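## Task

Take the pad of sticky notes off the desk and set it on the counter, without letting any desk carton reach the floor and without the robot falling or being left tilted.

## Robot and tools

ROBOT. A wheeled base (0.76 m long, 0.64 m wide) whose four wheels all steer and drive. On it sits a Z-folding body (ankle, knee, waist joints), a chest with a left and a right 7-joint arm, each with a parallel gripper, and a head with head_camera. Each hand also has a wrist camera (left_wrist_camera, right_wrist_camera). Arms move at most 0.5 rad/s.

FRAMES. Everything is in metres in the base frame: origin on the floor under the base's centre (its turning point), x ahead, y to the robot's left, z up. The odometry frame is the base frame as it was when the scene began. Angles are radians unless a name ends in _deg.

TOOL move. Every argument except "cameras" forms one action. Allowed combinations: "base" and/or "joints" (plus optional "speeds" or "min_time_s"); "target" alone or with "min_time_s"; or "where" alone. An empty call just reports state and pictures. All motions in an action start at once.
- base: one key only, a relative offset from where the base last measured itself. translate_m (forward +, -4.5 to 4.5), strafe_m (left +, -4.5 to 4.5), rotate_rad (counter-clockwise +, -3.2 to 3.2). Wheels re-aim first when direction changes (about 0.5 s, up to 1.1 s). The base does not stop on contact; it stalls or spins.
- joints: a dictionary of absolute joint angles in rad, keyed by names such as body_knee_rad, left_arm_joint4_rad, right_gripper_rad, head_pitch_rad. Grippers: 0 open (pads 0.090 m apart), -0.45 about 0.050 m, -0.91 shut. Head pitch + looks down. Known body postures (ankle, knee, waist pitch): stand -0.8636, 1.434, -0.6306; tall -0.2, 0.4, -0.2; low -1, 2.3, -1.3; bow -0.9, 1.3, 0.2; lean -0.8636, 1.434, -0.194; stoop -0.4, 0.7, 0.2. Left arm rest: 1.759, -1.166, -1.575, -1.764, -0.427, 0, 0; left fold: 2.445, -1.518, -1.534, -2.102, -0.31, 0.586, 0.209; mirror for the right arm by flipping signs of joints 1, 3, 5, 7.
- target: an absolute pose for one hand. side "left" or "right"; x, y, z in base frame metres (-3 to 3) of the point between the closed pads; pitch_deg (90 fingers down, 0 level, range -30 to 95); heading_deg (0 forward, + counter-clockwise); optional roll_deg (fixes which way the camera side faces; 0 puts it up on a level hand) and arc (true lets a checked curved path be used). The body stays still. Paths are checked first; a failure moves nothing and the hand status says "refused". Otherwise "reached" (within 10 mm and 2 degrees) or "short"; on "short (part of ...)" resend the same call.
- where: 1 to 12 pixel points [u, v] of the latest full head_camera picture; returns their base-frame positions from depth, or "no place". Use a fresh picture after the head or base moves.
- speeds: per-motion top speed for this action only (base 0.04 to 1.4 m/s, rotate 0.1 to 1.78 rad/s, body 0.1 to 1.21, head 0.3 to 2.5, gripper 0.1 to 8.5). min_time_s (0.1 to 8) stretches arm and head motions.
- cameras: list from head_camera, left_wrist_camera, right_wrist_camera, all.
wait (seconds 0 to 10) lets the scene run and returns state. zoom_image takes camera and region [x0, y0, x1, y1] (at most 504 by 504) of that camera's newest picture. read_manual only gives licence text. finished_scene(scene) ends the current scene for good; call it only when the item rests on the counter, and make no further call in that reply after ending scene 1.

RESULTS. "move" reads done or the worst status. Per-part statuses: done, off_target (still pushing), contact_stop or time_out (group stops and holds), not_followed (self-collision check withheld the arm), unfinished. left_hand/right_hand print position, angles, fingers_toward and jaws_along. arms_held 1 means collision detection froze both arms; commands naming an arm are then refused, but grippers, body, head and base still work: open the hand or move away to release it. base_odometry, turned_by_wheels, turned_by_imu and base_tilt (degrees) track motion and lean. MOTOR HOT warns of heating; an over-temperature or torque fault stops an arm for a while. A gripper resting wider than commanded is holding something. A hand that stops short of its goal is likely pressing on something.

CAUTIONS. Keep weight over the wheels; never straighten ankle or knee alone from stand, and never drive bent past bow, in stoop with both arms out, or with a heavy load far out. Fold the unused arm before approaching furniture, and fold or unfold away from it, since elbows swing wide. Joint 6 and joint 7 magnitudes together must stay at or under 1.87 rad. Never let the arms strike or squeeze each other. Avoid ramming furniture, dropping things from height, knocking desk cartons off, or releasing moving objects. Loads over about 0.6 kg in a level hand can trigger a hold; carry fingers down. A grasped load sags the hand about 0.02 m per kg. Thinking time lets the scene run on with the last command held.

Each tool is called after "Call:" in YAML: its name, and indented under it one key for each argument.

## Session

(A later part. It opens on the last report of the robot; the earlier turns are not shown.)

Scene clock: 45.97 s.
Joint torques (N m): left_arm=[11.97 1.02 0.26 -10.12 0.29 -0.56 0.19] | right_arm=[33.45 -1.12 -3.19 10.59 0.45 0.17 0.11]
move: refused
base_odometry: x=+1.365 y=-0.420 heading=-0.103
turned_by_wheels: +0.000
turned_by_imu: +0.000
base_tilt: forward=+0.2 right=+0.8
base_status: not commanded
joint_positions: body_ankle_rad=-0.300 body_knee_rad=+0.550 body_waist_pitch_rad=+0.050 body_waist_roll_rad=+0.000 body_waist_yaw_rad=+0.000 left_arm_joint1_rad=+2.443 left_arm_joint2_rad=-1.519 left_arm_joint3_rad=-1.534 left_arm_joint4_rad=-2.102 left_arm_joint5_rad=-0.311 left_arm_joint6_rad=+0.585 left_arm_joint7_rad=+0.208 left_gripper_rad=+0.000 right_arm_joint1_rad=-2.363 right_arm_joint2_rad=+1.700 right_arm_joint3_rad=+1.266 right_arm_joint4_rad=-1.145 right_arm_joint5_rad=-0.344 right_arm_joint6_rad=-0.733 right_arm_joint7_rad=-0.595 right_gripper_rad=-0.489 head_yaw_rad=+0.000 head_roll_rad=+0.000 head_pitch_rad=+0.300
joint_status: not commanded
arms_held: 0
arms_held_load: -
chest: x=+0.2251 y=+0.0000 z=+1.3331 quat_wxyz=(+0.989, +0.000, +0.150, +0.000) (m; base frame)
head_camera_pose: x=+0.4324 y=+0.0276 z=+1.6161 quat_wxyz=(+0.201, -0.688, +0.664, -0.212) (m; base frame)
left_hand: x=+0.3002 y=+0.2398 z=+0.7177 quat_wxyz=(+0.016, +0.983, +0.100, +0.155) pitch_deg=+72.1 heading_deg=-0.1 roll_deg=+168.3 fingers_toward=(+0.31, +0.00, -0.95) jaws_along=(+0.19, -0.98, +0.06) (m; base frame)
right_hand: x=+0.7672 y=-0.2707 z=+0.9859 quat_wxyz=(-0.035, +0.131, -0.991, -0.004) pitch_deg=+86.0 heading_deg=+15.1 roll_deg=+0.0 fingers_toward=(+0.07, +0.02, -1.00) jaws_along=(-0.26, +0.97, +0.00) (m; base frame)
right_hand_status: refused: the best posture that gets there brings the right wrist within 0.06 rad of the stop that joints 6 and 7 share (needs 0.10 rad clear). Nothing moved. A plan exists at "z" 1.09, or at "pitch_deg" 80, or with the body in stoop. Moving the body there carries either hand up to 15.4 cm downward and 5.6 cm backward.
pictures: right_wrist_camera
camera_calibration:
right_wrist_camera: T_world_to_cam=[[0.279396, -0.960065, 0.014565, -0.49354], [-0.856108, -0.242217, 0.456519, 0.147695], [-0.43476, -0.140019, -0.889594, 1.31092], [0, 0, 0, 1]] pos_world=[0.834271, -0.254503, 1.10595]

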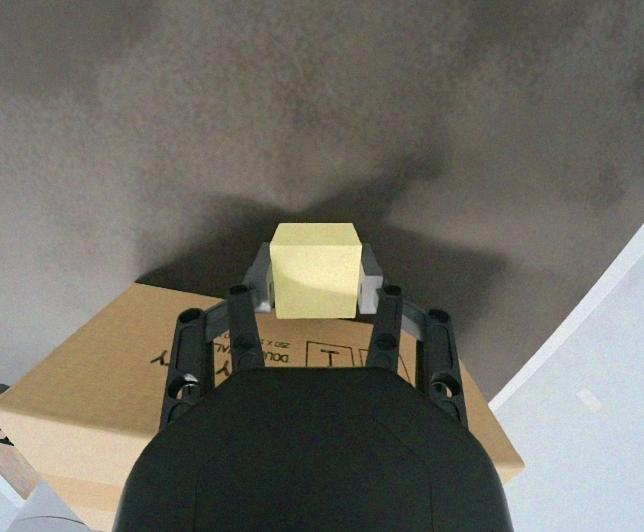

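Call:
move:
  target: {"side":"right","x":0.769,"y":-0.271,"z":1.085,"pitch_deg":85,"heading_deg":15}

Call:
move:
  target: {"side":"right","x":0.769,"y":-0.271,"z":1.17,"pitch_deg":72,"heading_deg":15}
  cameras: ["right_wrist_camera"]

Call:
move:
  base: {"translate_m":-0.9}

Call:
move:
  base: {"rotate_rad":3.14}
  joints: {"head_pitch_rad":-0.2}
  cameras: ["head_camera","right_wrist_camera"]

Scene clock: 48.87 s.
Joint torques (N m): left_arm=[12.02 1.19 0.25 -10.16 0.41 -0.61 0.12] | right_arm=[33.96 -0.68 -3.73 11.67 -0.49 -0.24 -0.39]
move: done
base_odometry: x=+1.365 y=-0.420 heading=-0.103
turned_by_wheels: +0.000
turned_by_imu: +0.000
base_tilt: forward=+0.2 right=+0.8
base_status: not commanded
joint_positions: body_ankle_rad=-0.300 body_knee_rad=+0.550 body_waist_pitch_rad=+0.050 body_waist_roll_rad=+0.000 body_waist_yaw_rad=+0.000 left_arm_joint1_rad=+2.443 left_arm_joint2_rad=-1.519 left_arm_joint3_rad=-1.534 left_arm_joint4_rad=-2.102 left_arm_joint5_rad=-0.311 left_arm_joint6_rad=+0.585 left_arm_joint7_rad=+0.208 left_gripper_rad=+0.000 right_arm_joint1_rad=-2.167 right_arm_joint2_rad=+1.703 right_arm_joint3_rad=+1.261 right_arm_joint4_rad=-1.164 right_arm_joint5_rad=-0.483 right_arm_joint6_rad=-0.854 right_arm_joint7_rad=-0.746 right_gripper_rad=-0.489 head_yaw_rad=+0.000 head_roll_rad=+0.000 head_pitch_rad=+0.300
joint_status: not commanded
arms_held: 0
arms_held_load: -
chest: x=+0.2251 y=+0.0000 z=+1.3331 quat_wxyz=(+0.989, +0.000, +0.150, +0.000) (m; base frame)
head_camera_pose: x=+0.4324 y=+0.0276 z=+1.6161 quat_wxyz=(+0.201, -0.688, +0.664, -0.212) (m; base frame)
left_hand: x=+0.3001 y=+0.2398 z=+0.7177 quat_wxyz=(+0.016, +0.983, +0.100, +0.155) pitch_deg=+72.1 heading_deg=-0.1 roll_deg=+168.3 fingers_toward=(+0.31, +0.00, -0.95) jaws_along=(+0.19, -0.98, +0.06) (m; base frame)
right_hand: x=+0.7688 y=-0.2708 z=+1.0840 quat_wxyz=(-0.043, +0.130, -0.991, -0.006) pitch_deg=+85.0 heading_deg=+15.0 roll_deg=+0.0 fingers_toward=(+0.08, +0.02, -1.00) jaws_along=(-0.26, +0.97, +0.00) (m; base frame)
right_hand_status: reached (straight line, to end with the hand's camera side forward, planned for 0.7 s): 1 mm and 0.0 deg off.
pictures: none

Scene clock: 50.33 s.
Joint torques (N m): left_arm=[12.58 1.42 0.13 -10.24 0.44 -0.58 0.1] | right_arm=[29.44 1.44 -3.75 12.3 0.82 0.6 0.24]
move: done
base_odometry: x=+1.365 y=-0.420 heading=-0.103
turned_by_wheels: +0.000
turned_by_imu: +0.000
base_tilt: forward=+0.3 right=+0.8
base_status: not commanded
joint_positions: body_ankle_rad=-0.300 body_knee_rad=+0.550 body_waist_pitch_rad=+0.050 body_waist_roll_rad=+0.000 body_waist_yaw_rad=+0.000 left_arm_joint1_rad=+2.444 left_arm_joint2_rad=-1.519 left_arm_joint3_rad=-1.534 left_arm_joint4_rad=-2.102 left_arm_joint5_rad=-0.311 left_arm_joint6_rad=+0.585 left_arm_joint7_rad=+0.208 left_gripper_rad=+0.000 right_arm_joint1_rad=-1.860 right_arm_joint2_rad=+1.720 right_arm_joint3_rad=+1.249 right_arm_joint4_rad=-1.455 right_arm_joint5_rad=-0.404 right_arm_joint6_rad=-0.659 right_arm_joint7_rad=-0.702 right_gripper_rad=-0.489 head_yaw_rad=+0.000 head_roll_rad=+0.000 head_pitch_rad=+0.300
joint_status: not commanded
arms_held: 0
arms_held_load: -
chest: x=+0.2251 y=+0.0000 z=+1.3331 quat_wxyz=(+0.989, +0.000, +0.150, +0.000) (m; base frame)
head_camera_pose: x=+0.4324 y=+0.0276 z=+1.6161 quat_wxyz=(+0.201, -0.688, +0.664, -0.211) (m; base frame)
left_hand: x=+0.3001 y=+0.2398 z=+0.7177 quat_wxyz=(+0.016, +0.983, +0.100, +0.155) pitch_deg=+72.1 heading_deg=-0.1 roll_deg=+168.3 fingers_toward=(+0.31, +0.00, -0.95) jaws_along=(+0.19, -0.98, +0.06) (m; base frame)
right_hand: x=+0.7679 y=-0.2711 z=+1.1680 quat_wxyz=(-0.153, +0.128, -0.980, -0.022) pitch_deg=+72.2 heading_deg=+15.5 roll_deg=+0.6 fingers_toward=(+0.29, +0.08, -0.95) jaws_along=(-0.26, +0.97, +0.00) (m; base frame)
right_hand_status: reached (straight line, to end with the hand's camera side up, planned for 1.0 s): 2 mm and 0.3 deg off.
pictures: right_wrist_camera
camera_calibration:
right_wrist_camera: T_world_to_cam=[[0.273565, -0.961744, 0.014505, -0.492693], [-0.936479, -0.262877, 0.232168, 0.383144], [-0.219473, -0.0770968, -0.972568, 1.42176], [0, 0, 0, 1]] pos_world=[0.805628, -0.263512, 1.30095]

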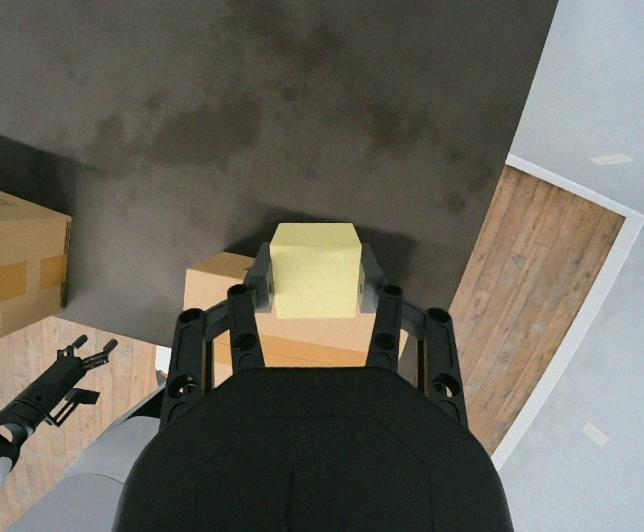

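Scene clock: 54.60 s.
Joint torques (N m): left_arm=[11.04 1.24 0.22 -10.4 0.44 -0.56 0.17] | right_arm=[27.68 1.02 -3.67 12.57 0.82 0.39 -0.06]
move: done
base_odometry: x=+0.470 y=-0.328 heading=-0.103
turned_by_wheels: +0.000
turned_by_imu: +0.001
base_tilt: forward=+0.3 right=+0.9
base_status: done
joint_positions: body_ankle_rad=-0.300 body_knee_rad=+0.550 body_waist_pitch_rad=+0.050 body_waist_roll_rad=+0.000 body_waist_yaw_rad=+0.000 left_arm_joint1_rad=+2.446 left_arm_joint2_rad=-1.519 left_arm_joint3_rad=-1.534 left_arm_joint4_rad=-2.102 left_arm_joint5_rad=-0.311 left_arm_joint6_rad=+0.585 left_arm_joint7_rad=+0.208 left_gripper_rad=+0.000 right_arm_joint1_rad=-1.857 right_arm_joint2_rad=+1.720 right_arm_joint3_rad=+1.248 right_arm_joint4_rad=-1.455 right_arm_joint5_rad=-0.404 right_arm_joint6_rad=-0.658 right_arm_joint7_rad=-0.701 right_gripper_rad=-0.489 head_yaw_rad=+0.000 head_roll_rad=+0.000 head_pitch_rad=+0.300
joint_status: not commanded
arms_held: 0
arms_held_load: -
chest: x=+0.2247 y=+0.0000 z=+1.3332 quat_wxyz=(+0.989, +0.000, +0.149, +0.000) (m; base frame)
head_camera_pose: x=+0.4318 y=+0.0276 z=+1.6164 quat_wxyz=(+0.201, -0.688, +0.664, -0.212) (m; base frame)
left_hand: x=+0.2984 y=+0.2398 z=+0.7175 quat_wxyz=(+0.016, +0.983, +0.100, +0.154) pitch_deg=+72.2 heading_deg=-0.1 roll_deg=+168.3 fingers_toward=(+0.31, +0.00, -0.95) jaws_along=(+0.19, -0.98, +0.06) (m; base frame)
right_hand: x=+0.7680 y=-0.2712 z=+1.1697 quat_wxyz=(-0.155, +0.129, -0.979, -0.021) pitch_deg=+72.1 heading_deg=+15.2 roll_deg=+0.2 fingers_toward=(+0.30, +0.08, -0.95) jaws_along=(-0.26, +0.97, +0.00) (m; base frame)
pictures: none

Scene clock: 60.17 s.
Joint torques (N m): left_arm=[11.46 1.26 0.38 -10.39 0.33 -0.59 0.1] | right_arm=[28.69 -0.61 -3.78 12.51 0.43 0.47 -0.06]
move: done
base_odometry: x=+0.470 y=-0.329 heading=+3.037
turned_by_wheels: +3.140
turned_by_imu: +3.120
base_tilt: forward=+0.2 right=+0.9
base_status: done
joint_positions: body_ankle_rad=-0.300 body_knee_rad=+0.550 body_waist_pitch_rad=+0.050 body_waist_roll_rad=+0.000 body_waist_yaw_rad=+0.000 left_arm_joint1_rad=+2.445 left_arm_joint2_rad=-1.519 left_arm_joint3_rad=-1.534 left_arm_joint4_rad=-2.102 left_arm_joint5_rad=-0.311 left_arm_joint6_rad=+0.585 left_arm_joint7_rad=+0.208 left_gripper_rad=+0.000 right_arm_joint1_rad=-1.858 right_arm_joint2_rad=+1.723 right_arm_joint3_rad=+1.249 right_arm_joint4_rad=-1.455 right_arm_joint5_rad=-0.403 right_arm_joint6_rad=-0.658 right_arm_joint7_rad=-0.701 right_gripper_rad=-0.489 head_yaw_rad=+0.000 head_roll_rad=+0.000 head_pitch_rad=-0.200
joint_status: all done
arms_held: 0
arms_held_load: -
chest: x=+0.2247 y=+0.0000 z=+1.3332 quat_wxyz=(+0.989, +0.000, +0.149, +0.000) (m; base frame)
head_camera_pose: x=+0.3982 y=+0.0278 z=+1.6796 quat_wxyz=(+0.359, -0.614, +0.594, -0.375) (m; base frame)
left_hand: x=+0.2988 y=+0.2401 z=+0.7175 quat_wxyz=(+0.016, +0.983, +0.100, +0.154) pitch_deg=+72.2 heading_deg=+0.0 roll_deg=+168.3 fingers_toward=(+0.31, +0.00, -0.95) jaws_along=(+0.19, -0.98, +0.06) (m; base frame)
right_hand: x=+0.7682 y=-0.2705 z=+1.1696 quat_wxyz=(-0.154, +0.130, -0.979, -0.020) pitch_deg=+72.1 heading_deg=+14.9 roll_deg=-0.1 fingers_toward=(+0.30, +0.08, -0.95) jaws_along=(-0.26, +0.97, +0.00) (m; base frame)
pictures: head_camera, right_wrist_camera
camera_calibration:
head_camera: T_world_to_cam=[[0.0129372, -0.999316, 0.0346328, -0.0355919], [-0.460097, -0.0367006, -0.88711, 1.67415], [0.887774, -0.00445775, -0.460257, 0.419675], [0, 0, 0, 1]] pos_world=[0.398155, 0.0277455, 1.67955]
right_wrist_camera: T_world_to_cam=[[0.275415, -0.96115, 0.0183371, -0.497935], [-0.936798, -0.264058, 0.229525, 0.386321], [-0.215766, -0.080393, -0.97313, 1.42037], [0, 0, 0, 1]] pos_world=[0.805512, -0.262392, 1.30266]

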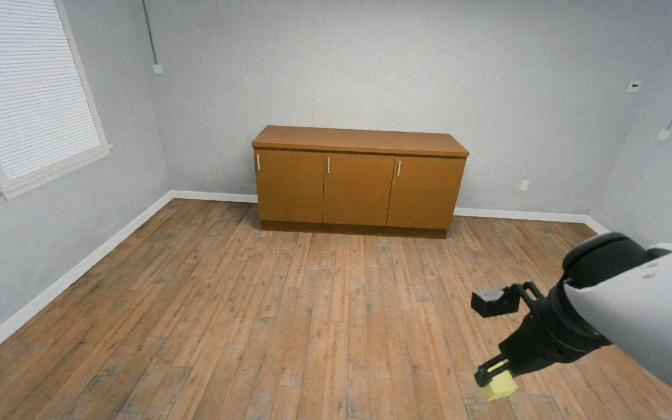

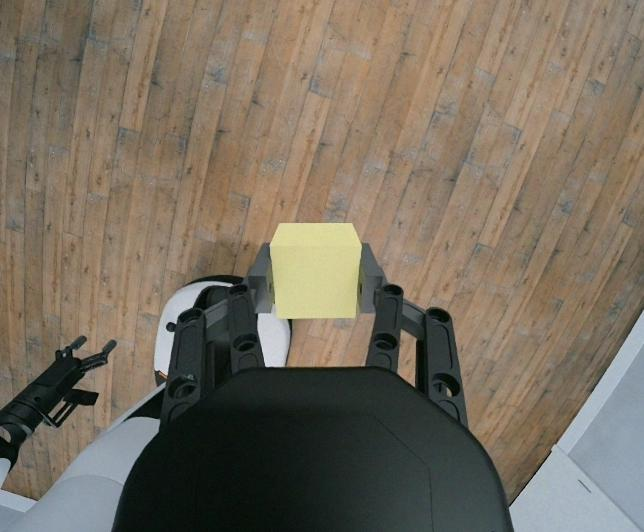

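Call:
move:
  where:
    - [258,146]
    - [340,150]
    - [400,152]
    - [460,155]
    - [380,149]

Scene clock: 60.73 s.
Joint torques (N m): left_arm=[11.32 1 0.4 -10.46 0.38 -0.54 0.11] | right_arm=[28.62 -0.66 -4.06 12.46 0.56 0.37 0]
base_odometry: x=+0.470 y=-0.329 heading=+3.037
turned_by_wheels: +0.000
turned_by_imu: +0.000
base_tilt: forward=+0.2 right=+0.9
where, head_camera: pixel (258, 146): x +2.932, y +0.660, z +0.917; pixel (340, 150): x +2.948, y -0.003, z +0.905; pixel (400, 152): x +2.906, y -0.483, z +0.920; pixel (460, 155): x +2.965, y -0.990, z +0.895; pixel (380, 149): x +2.937, y -0.325, z +0.929. By the robot's depth camera.
base_status: done
joint_positions: body_ankle_rad=-0.300 body_knee_rad=+0.550 body_waist_pitch_rad=+0.050 body_waist_roll_rad=+0.000 body_waist_yaw_rad=+0.000 left_arm_joint1_rad=+2.445 left_arm_joint2_rad=-1.519 left_arm_joint3_rad=-1.534 left_arm_joint4_rad=-2.102 left_arm_joint5_rad=-0.311 left_arm_joint6_rad=+0.585 left_arm_joint7_rad=+0.208 left_gripper_rad=+0.000 right_arm_joint1_rad=-1.858 right_arm_joint2_rad=+1.723 right_arm_joint3_rad=+1.249 right_arm_joint4_rad=-1.455 right_arm_joint5_rad=-0.403 right_arm_joint6_rad=-0.658 right_arm_joint7_rad=-0.701 right_gripper_rad=-0.489 head_yaw_rad=+0.000 head_roll_rad=+0.000 head_pitch_rad=-0.200
joint_status: all done
arms_held: 0
arms_held_load: -
chest: x=+0.2247 y=+0.0000 z=+1.3332 quat_wxyz=(+0.989, +0.000, +0.149, +0.000) (m; base frame)
head_camera_pose: x=+0.3982 y=+0.0278 z=+1.6796 quat_wxyz=(+0.359, -0.614, +0.594, -0.375) (m; base frame)
left_hand: x=+0.2988 y=+0.2401 z=+0.7175 quat_wxyz=(+0.016, +0.983, +0.100, +0.154) pitch_deg=+72.2 heading_deg=+0.0 roll_deg=+168.3 fingers_toward=(+0.31, +0.00, -0.95) jaws_along=(+0.19, -0.98, +0.06) (m; base frame)
right_hand: x=+0.7682 y=-0.2705 z=+1.1696 quat_wxyz=(-0.154, +0.130, -0.979, -0.020) pitch_deg=+72.1 heading_deg=+14.9 roll_deg=-0.1 fingers_toward=(+0.30, +0.08, -0.95) jaws_along=(-0.26, +0.97, +0.00) (m; base frame)
pictures: none

Call:
move:
  base: {"translate_m":2.35}
  joints: {"head_pitch_rad":0.3}
  cameras: ["head_camera"]

Call:
move:
  where:
    - [420,230]
    - [400,240]
    - [420,260]
    - [380,240]
    - [440,210]
    - [470,290]
    - [400,290]

Scene clock: 69.07 s.
Joint torques (N m): left_arm=[12.16 1.56 0.17 -10.49 0.41 -0.56 0.18] | right_arm=[29.73 0.13 -3.74 12.67 0.47 0.51 -0.02]
move: done
base_odometry: x=-1.868 y=-0.094 heading=+3.042
turned_by_wheels: +0.006
turned_by_imu: +0.002
base_tilt: forward=+0.2 right=+0.8
base_status: done
joint_positions: body_ankle_rad=-0.300 body_knee_rad=+0.550 body_waist_pitch_rad=+0.050 body_waist_roll_rad=+0.000 body_waist_yaw_rad=+0.000 left_arm_joint1_rad=+2.444 left_arm_joint2_rad=-1.519 left_arm_joint3_rad=-1.534 left_arm_joint4_rad=-2.102 left_arm_joint5_rad=-0.311 left_arm_joint6_rad=+0.585 left_arm_joint7_rad=+0.208 left_gripper_rad=+0.000 right_arm_joint1_rad=-1.859 right_arm_joint2_rad=+1.722 right_arm_joint3_rad=+1.248 right_arm_joint4_rad=-1.455 right_arm_joint5_rad=-0.403 right_arm_joint6_rad=-0.658 right_arm_joint7_rad=-0.701 right_gripper_rad=-0.489 head_yaw_rad=+0.000 head_roll_rad=+0.000 head_pitch_rad=+0.300
joint_status: all done
arms_held: 0
arms_held_load: -
chest: x=+0.2251 y=+0.0000 z=+1.3331 quat_wxyz=(+0.989, +0.000, +0.150, +0.000) (m; base frame)
head_camera_pose: x=+0.4323 y=+0.0276 z=+1.6162 quat_wxyz=(+0.201, -0.688, +0.664, -0.211) (m; base frame)
left_hand: x=+0.2996 y=+0.2400 z=+0.7175 quat_wxyz=(+0.016, +0.983, +0.100, +0.154) pitch_deg=+72.1 heading_deg=-0.1 roll_deg=+168.3 fingers_toward=(+0.31, +0.00, -0.95) jaws_along=(+0.19, -0.98, +0.06) (m; base frame)
right_hand: x=+0.7682 y=-0.2709 z=+1.1687 quat_wxyz=(-0.154, +0.129, -0.979, -0.020) pitch_deg=+72.2 heading_deg=+15.0 roll_deg=+0.0 fingers_toward=(+0.30, +0.08, -0.95) jaws_along=(-0.26, +0.97, +0.00) (m; base frame)
pictures: head_camera
camera_calibration:
head_camera: T_world_to_cam=[[0.0278346, -0.999319, 0.0242028, -0.0235227], [-0.829418, -0.0366027, -0.557428, 1.26049], [0.557935, -0.00455846, -0.829872, 1.1001], [0, 0, 0, 1]] pos_world=[0.432342, 0.0276455, 1.61615]

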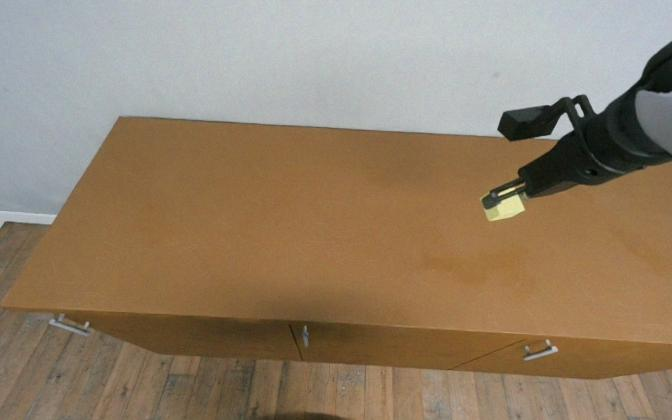

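Scene clock: 69.07 s.
Joint torques (N m): left_arm=[12.16 1.56 0.17 -10.49 0.41 -0.56 0.18] | right_arm=[29.73 0.13 -3.74 12.67 0.47 0.51 -0.02]
base_odometry: x=-1.868 y=-0.094 heading=+3.042
turned_by_wheels: +0.000
turned_by_imu: +0.000
base_tilt: forward=+0.2 right=+0.8
where, head_camera: pixel (420, 230): x +0.849, y -0.191, z +0.918; pixel (400, 240): x +0.818, y -0.138, z +0.918; pixel (420, 260): x +0.767, y -0.182, z +0.916; pixel (380, 240): x +0.816, y -0.088, z +0.918; pixel (440, 210): x +0.911, y -0.251, z +0.919; pixel (470, 290): x +0.697, y -0.288, z +0.915; pixel (400, 290): x +0.691, y -0.128, z +0.916. By the robot's depth camera.
base_status: done
joint_positions: body_ankle_rad=-0.300 body_knee_rad=+0.550 body_waist_pitch_rad=+0.050 body_waist_roll_rad=+0.000 body_waist_yaw_rad=+0.000 left_arm_joint1_rad=+2.444 left_arm_joint2_rad=-1.519 left_arm_joint3_rad=-1.534 left_arm_joint4_rad=-2.102 left_arm_joint5_rad=-0.311 left_arm_joint6_rad=+0.585 left_arm_joint7_rad=+0.208 left_gripper_rad=+0.000 right_arm_joint1_rad=-1.859 right_arm_joint2_rad=+1.722 right_arm_joint3_rad=+1.248 right_arm_joint4_rad=-1.455 right_arm_joint5_rad=-0.403 right_arm_joint6_rad=-0.658 right_arm_joint7_rad=-0.701 right_gripper_rad=-0.489 head_yaw_rad=+0.000 head_roll_rad=+0.000 head_pitch_rad=+0.300
joint_status: all done
arms_held: 0
arms_held_load: -
chest: x=+0.2251 y=+0.0000 z=+1.3331 quat_wxyz=(+0.989, +0.000, +0.150, +0.000) (m; base frame)
head_camera_pose: x=+0.4323 y=+0.0276 z=+1.6162 quat_wxyz=(+0.201, -0.688, +0.664, -0.211) (m; base frame)
left_hand: x=+0.2996 y=+0.2400 z=+0.7175 quat_wxyz=(+0.016, +0.983, +0.100, +0.154) pitch_deg=+72.1 heading_deg=-0.1 roll_deg=+168.3 fingers_toward=(+0.31, +0.00, -0.95) jaws_along=(+0.19, -0.98, +0.06) (m; base frame)
right_hand: x=+0.7682 y=-0.2709 z=+1.1687 quat_wxyz=(-0.154, +0.129, -0.979, -0.020) pitch_deg=+72.2 heading_deg=+15.0 roll_deg=+0.0 fingers_toward=(+0.30, +0.08, -0.95) jaws_along=(-0.26, +0.97, +0.00) (m; base frame)
pictures: none

Call:
move:
  target: {"side":"right","x":0.775,"y":-0.271,"z":0.955,"pitch_deg":86,"heading_deg":15}

Call:
move:
  target: {"side":"right","x":0.775,"y":-0.271,"z":0.9405,"pitch_deg":86,"heading_deg":15}
  min_time_s: 1
  cameras: ["right_wrist_camera"]

Scene clock: 72.23 s.
Joint torques (N m): left_arm=[11.85 1.41 0.22 -10.48 0.46 -0.61 0.11] | right_arm=[34.99 -1.42 -3.29 10.86 0.61 -0.24 0.29]
move: done
base_odometry: x=-1.868 y=-0.094 heading=+3.042
turned_by_wheels: +0.000
turned_by_imu: +0.000
base_tilt: forward=+0.2 right=+0.8
base_status: not commanded
joint_positions: body_ankle_rad=-0.300 body_knee_rad=+0.550 body_waist_pitch_rad=+0.050 body_waist_roll_rad=+0.000 body_waist_yaw_rad=+0.000 left_arm_joint1_rad=+2.444 left_arm_joint2_rad=-1.519 left_arm_joint3_rad=-1.534 left_arm_joint4_rad=-2.102 left_arm_joint5_rad=-0.311 left_arm_joint6_rad=+0.585 left_arm_joint7_rad=+0.208 left_gripper_rad=+0.000 right_arm_joint1_rad=-2.459 right_arm_joint2_rad=+1.684 right_arm_joint3_rad=+1.270 right_arm_joint4_rad=-1.063 right_arm_joint5_rad=-0.321 right_arm_joint6_rad=-0.726 right_arm_joint7_rad=-0.566 right_gripper_rad=-0.489 head_yaw_rad=+0.000 head_roll_rad=+0.000 head_pitch_rad=+0.300
joint_status: not commanded
arms_held: 0
arms_held_load: -
chest: x=+0.2251 y=+0.0000 z=+1.3331 quat_wxyz=(+0.989, +0.000, +0.150, +0.000) (m; base frame)
head_camera_pose: x=+0.4323 y=+0.0276 z=+1.6162 quat_wxyz=(+0.201, -0.688, +0.664, -0.212) (m; base frame)
left_hand: x=+0.2995 y=+0.2400 z=+0.7175 quat_wxyz=(+0.016, +0.983, +0.100, +0.154) pitch_deg=+72.1 heading_deg=-0.1 roll_deg=+168.3 fingers_toward=(+0.31, +0.00, -0.95) jaws_along=(+0.19, -0.98, +0.06) (m; base frame)
right_hand: x=+0.7748 y=-0.2703 z=+0.9549 quat_wxyz=(-0.034, +0.132, -0.991, -0.004) pitch_deg=+86.0 heading_deg=+15.2 roll_deg=+0.0 fingers_toward=(+0.07, +0.02, -1.00) jaws_along=(-0.26, +0.97, +0.00) (m; base frame)
right_hand_status: reached (straight line, to end with the hand's camera side forward, planned for 1.6 s): 1 mm and 0.2 deg off.
pictures: none

Scene clock: 73.73 s.
Joint torques (N m): left_arm=[11.8 1.16 0.33 -10.43 0.41 -0.65 0.16] | right_arm=[30.96 -1.14 -2.94 9.99 0.58 0.9 0.5]
move: done
base_odometry: x=-1.868 y=-0.094 heading=+3.042
turned_by_wheels: +0.000
turned_by_imu: +0.000
base_tilt: forward=+0.2 right=+0.8
base_status: not commanded
joint_positions: body_ankle_rad=-0.300 body_knee_rad=+0.550 body_waist_pitch_rad=+0.050 body_waist_roll_rad=+0.000 body_waist_yaw_rad=+0.000 left_arm_joint1_rad=+2.444 left_arm_joint2_rad=-1.519 left_arm_joint3_rad=-1.534 left_arm_joint4_rad=-2.102 left_arm_joint5_rad=-0.311 left_arm_joint6_rad=+0.585 left_arm_joint7_rad=+0.208 left_gripper_rad=+0.000 right_arm_joint1_rad=-2.485 right_arm_joint2_rad=+1.680 right_arm_joint3_rad=+1.270 right_arm_joint4_rad=-1.045 right_arm_joint5_rad=-0.307 right_arm_joint6_rad=-0.717 right_arm_joint7_rad=-0.550 right_gripper_rad=-0.489 head_yaw_rad=+0.000 head_roll_rad=+0.000 head_pitch_rad=+0.300
joint_status: not commanded
arms_held: 0
arms_held_load: -
chest: x=+0.2251 y=+0.0000 z=+1.3331 quat_wxyz=(+0.989, +0.000, +0.150, +0.000) (m; base frame)
head_camera_pose: x=+0.4323 y=+0.0276 z=+1.6162 quat_wxyz=(+0.201, -0.688, +0.664, -0.212) (m; base frame)
left_hand: x=+0.2995 y=+0.2400 z=+0.7175 quat_wxyz=(+0.016, +0.983, +0.100, +0.154) pitch_deg=+72.1 heading_deg=-0.1 roll_deg=+168.3 fingers_toward=(+0.31, +0.00, -0.95) jaws_along=(+0.19, -0.98, +0.06) (m; base frame)
right_hand: x=+0.7779 y=-0.2705 z=+0.9458 quat_wxyz=(-0.038, +0.131, -0.991, -0.004) pitch_deg=+85.7 heading_deg=+15.1 roll_deg=+0.0 fingers_toward=(+0.07, +0.02, -1.00) jaws_along=(-0.26, +0.97, +0.00) (m; base frame)
right_hand_status: reached (straight line, to end with the hand's camera side forward, planned for 1.0 s): 6 mm and 0.4 deg off.
pictures: right_wrist_camera
camera_calibration:
right_wrist_camera: T_world_to_cam=[[0.278694, -0.96025, 0.0158129, -0.496442], [-0.858854, -0.24183, 0.451539, 0.1821], [-0.429766, -0.139422, -0.892111, 1.27859], [0, 0, 0, 1]] pos_world=[0.844247, -0.254407, 1.06627]

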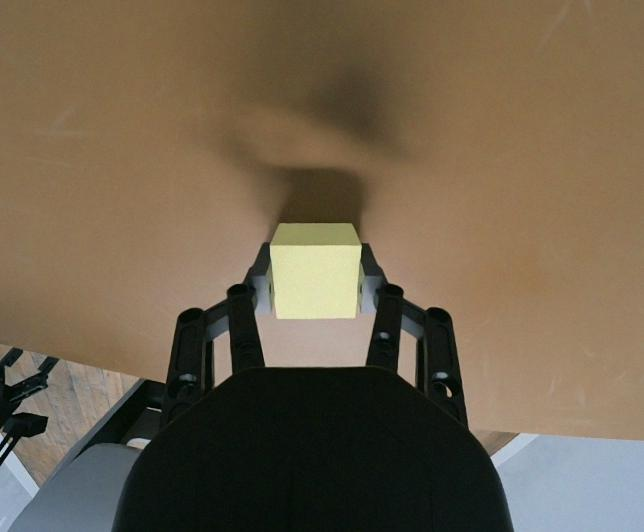

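Resting. Release.

Call:
move:
  joints: {"right_gripper_rad":-0.15}

Call:
move:
  target: {"side":"right","x":0.775,"y":-0.271,"z":1.07,"pitch_deg":85,"heading_deg":15}
  cameras: ["right_wrist_camera"]

Scene clock: 76.17 s.
Joint torques (N m): left_arm=[11.94 0.89 0.29 -10.48 0.39 -0.6 0.18] | right_arm=[34.54 -1.02 -3.08 10.35 0.35 0.18 0.17]
move: done
base_odometry: x=-1.868 y=-0.094 heading=+3.042
turned_by_wheels: +0.000
turned_by_imu: +0.000
base_tilt: forward=+0.3 right=+0.9
base_status: not commanded
joint_positions: body_ankle_rad=-0.300 body_knee_rad=+0.550 body_waist_pitch_rad=+0.050 body_waist_roll_rad=+0.000 body_waist_yaw_rad=+0.000 left_arm_joint1_rad=+2.444 left_arm_joint2_rad=-1.519 left_arm_joint3_rad=-1.534 left_arm_joint4_rad=-2.102 left_arm_joint5_rad=-0.311 left_arm_joint6_rad=+0.585 left_arm_joint7_rad=+0.208 left_gripper_rad=+0.000 right_arm_joint1_rad=-2.493 right_arm_joint2_rad=+1.680 right_arm_joint3_rad=+1.271 right_arm_joint4_rad=-1.046 right_arm_joint5_rad=-0.306 right_arm_joint6_rad=-0.714 right_arm_joint7_rad=-0.549 right_gripper_rad=-0.151 head_yaw_rad=+0.000 head_roll_rad=+0.000 head_pitch_rad=+0.300
joint_status: all done
arms_held: 0
arms_held_load: -
chest: x=+0.2251 y=+0.0000 z=+1.3331 quat_wxyz=(+0.989, +0.000, +0.150, +0.000) (m; base frame)
head_camera_pose: x=+0.4323 y=+0.0276 z=+1.6162 quat_wxyz=(+0.201, -0.688, +0.664, -0.212) (m; base frame)
left_hand: x=+0.2995 y=+0.2400 z=+0.7175 quat_wxyz=(+0.016, +0.983, +0.100, +0.154) pitch_deg=+72.1 heading_deg=-0.1 roll_deg=+168.3 fingers_toward=(+0.31, +0.00, -0.95) jaws_along=(+0.19, -0.98, +0.06) (m; base frame)
right_hand: x=+0.7749 y=-0.2705 z=+0.9411 quat_wxyz=(-0.034, +0.131, -0.991, -0.004) pitch_deg=+86.0 heading_deg=+15.1 roll_deg=+0.0 fingers_toward=(+0.07, +0.02, -1.00) jaws_along=(-0.26, +0.97, +0.00) (m; base frame)
pictures: none

Scene clock: 77.57 s.
Joint torques (N m): left_arm=[12.01 1.09 0.29 -10.61 0.37 -0.57 0.12] | right_arm=[34.45 0.74 -3.69 11.21 -0.46 -0.23 -0.4]
move: done
base_odometry: x=-1.868 y=-0.094 heading=+3.042
turned_by_wheels: +0.000
turned_by_imu: +0.000
base_tilt: forward=+0.2 right=+0.9
base_status: not commanded
joint_positions: body_ankle_rad=-0.300 body_knee_rad=+0.550 body_waist_pitch_rad=+0.050 body_waist_roll_rad=+0.000 body_waist_yaw_rad=+0.000 left_arm_joint1_rad=+2.444 left_arm_joint2_rad=-1.519 left_arm_joint3_rad=-1.534 left_arm_joint4_rad=-2.102 left_arm_joint5_rad=-0.311 left_arm_joint6_rad=+0.585 left_arm_joint7_rad=+0.208 left_gripper_rad=+0.000 right_arm_joint1_rad=-2.212 right_arm_joint2_rad=+1.696 right_arm_joint3_rad=+1.260 right_arm_joint4_rad=-1.131 right_arm_joint5_rad=-0.462 right_arm_joint6_rad=-0.847 right_arm_joint7_rad=-0.727 right_gripper_rad=-0.150 head_yaw_rad=+0.000 head_roll_rad=+0.000 head_pitch_rad=+0.300
joint_status: not commanded
arms_held: 0
arms_held_load: -
chest: x=+0.2251 y=+0.0000 z=+1.3331 quat_wxyz=(+0.989, +0.000, +0.150, +0.000) (m; base frame)
head_camera_pose: x=+0.4323 y=+0.0276 z=+1.6162 quat_wxyz=(+0.201, -0.688, +0.664, -0.212) (m; base frame)
left_hand: x=+0.2994 y=+0.2400 z=+0.7175 quat_wxyz=(+0.016, +0.983, +0.100, +0.154) pitch_deg=+72.1 heading_deg=-0.1 roll_deg=+168.3 fingers_toward=(+0.31, +0.00, -0.95) jaws_along=(+0.19, -0.98, +0.06) (m; base frame)
right_hand: x=+0.7751 y=-0.2713 z=+1.0694 quat_wxyz=(-0.044, +0.130, -0.991, -0.006) pitch_deg=+85.0 heading_deg=+14.9 roll_deg=+0.0 fingers_toward=(+0.08, +0.02, -1.00) jaws_along=(-0.26, +0.97, +0.00) (m; base frame)
right_hand_status: reached (straight line, to end with the hand's camera side forward, planned for 0.9 s): 1 mm and 0.1 deg off.
pictures: right_wrist_camera
camera_calibration:
right_wrist_camera: T_world_to_cam=[[0.276308, -0.960984, 0.0128012, -0.493545], [-0.864267, -0.242629, 0.440652, 0.139323], [-0.420353, -0.132819, -0.897587, 1.38792], [0, 0, 0, 1]] pos_world=[0.8402, -0.256142, 1.1907]

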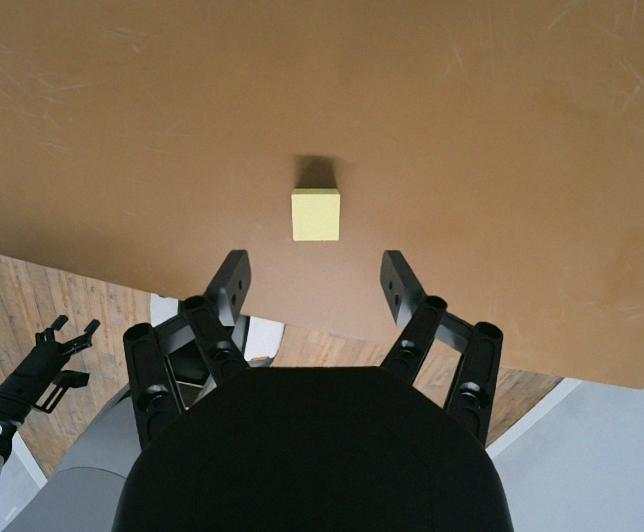

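Call:
finished_scene:
  scene: 3

The scene is finished: the task was done.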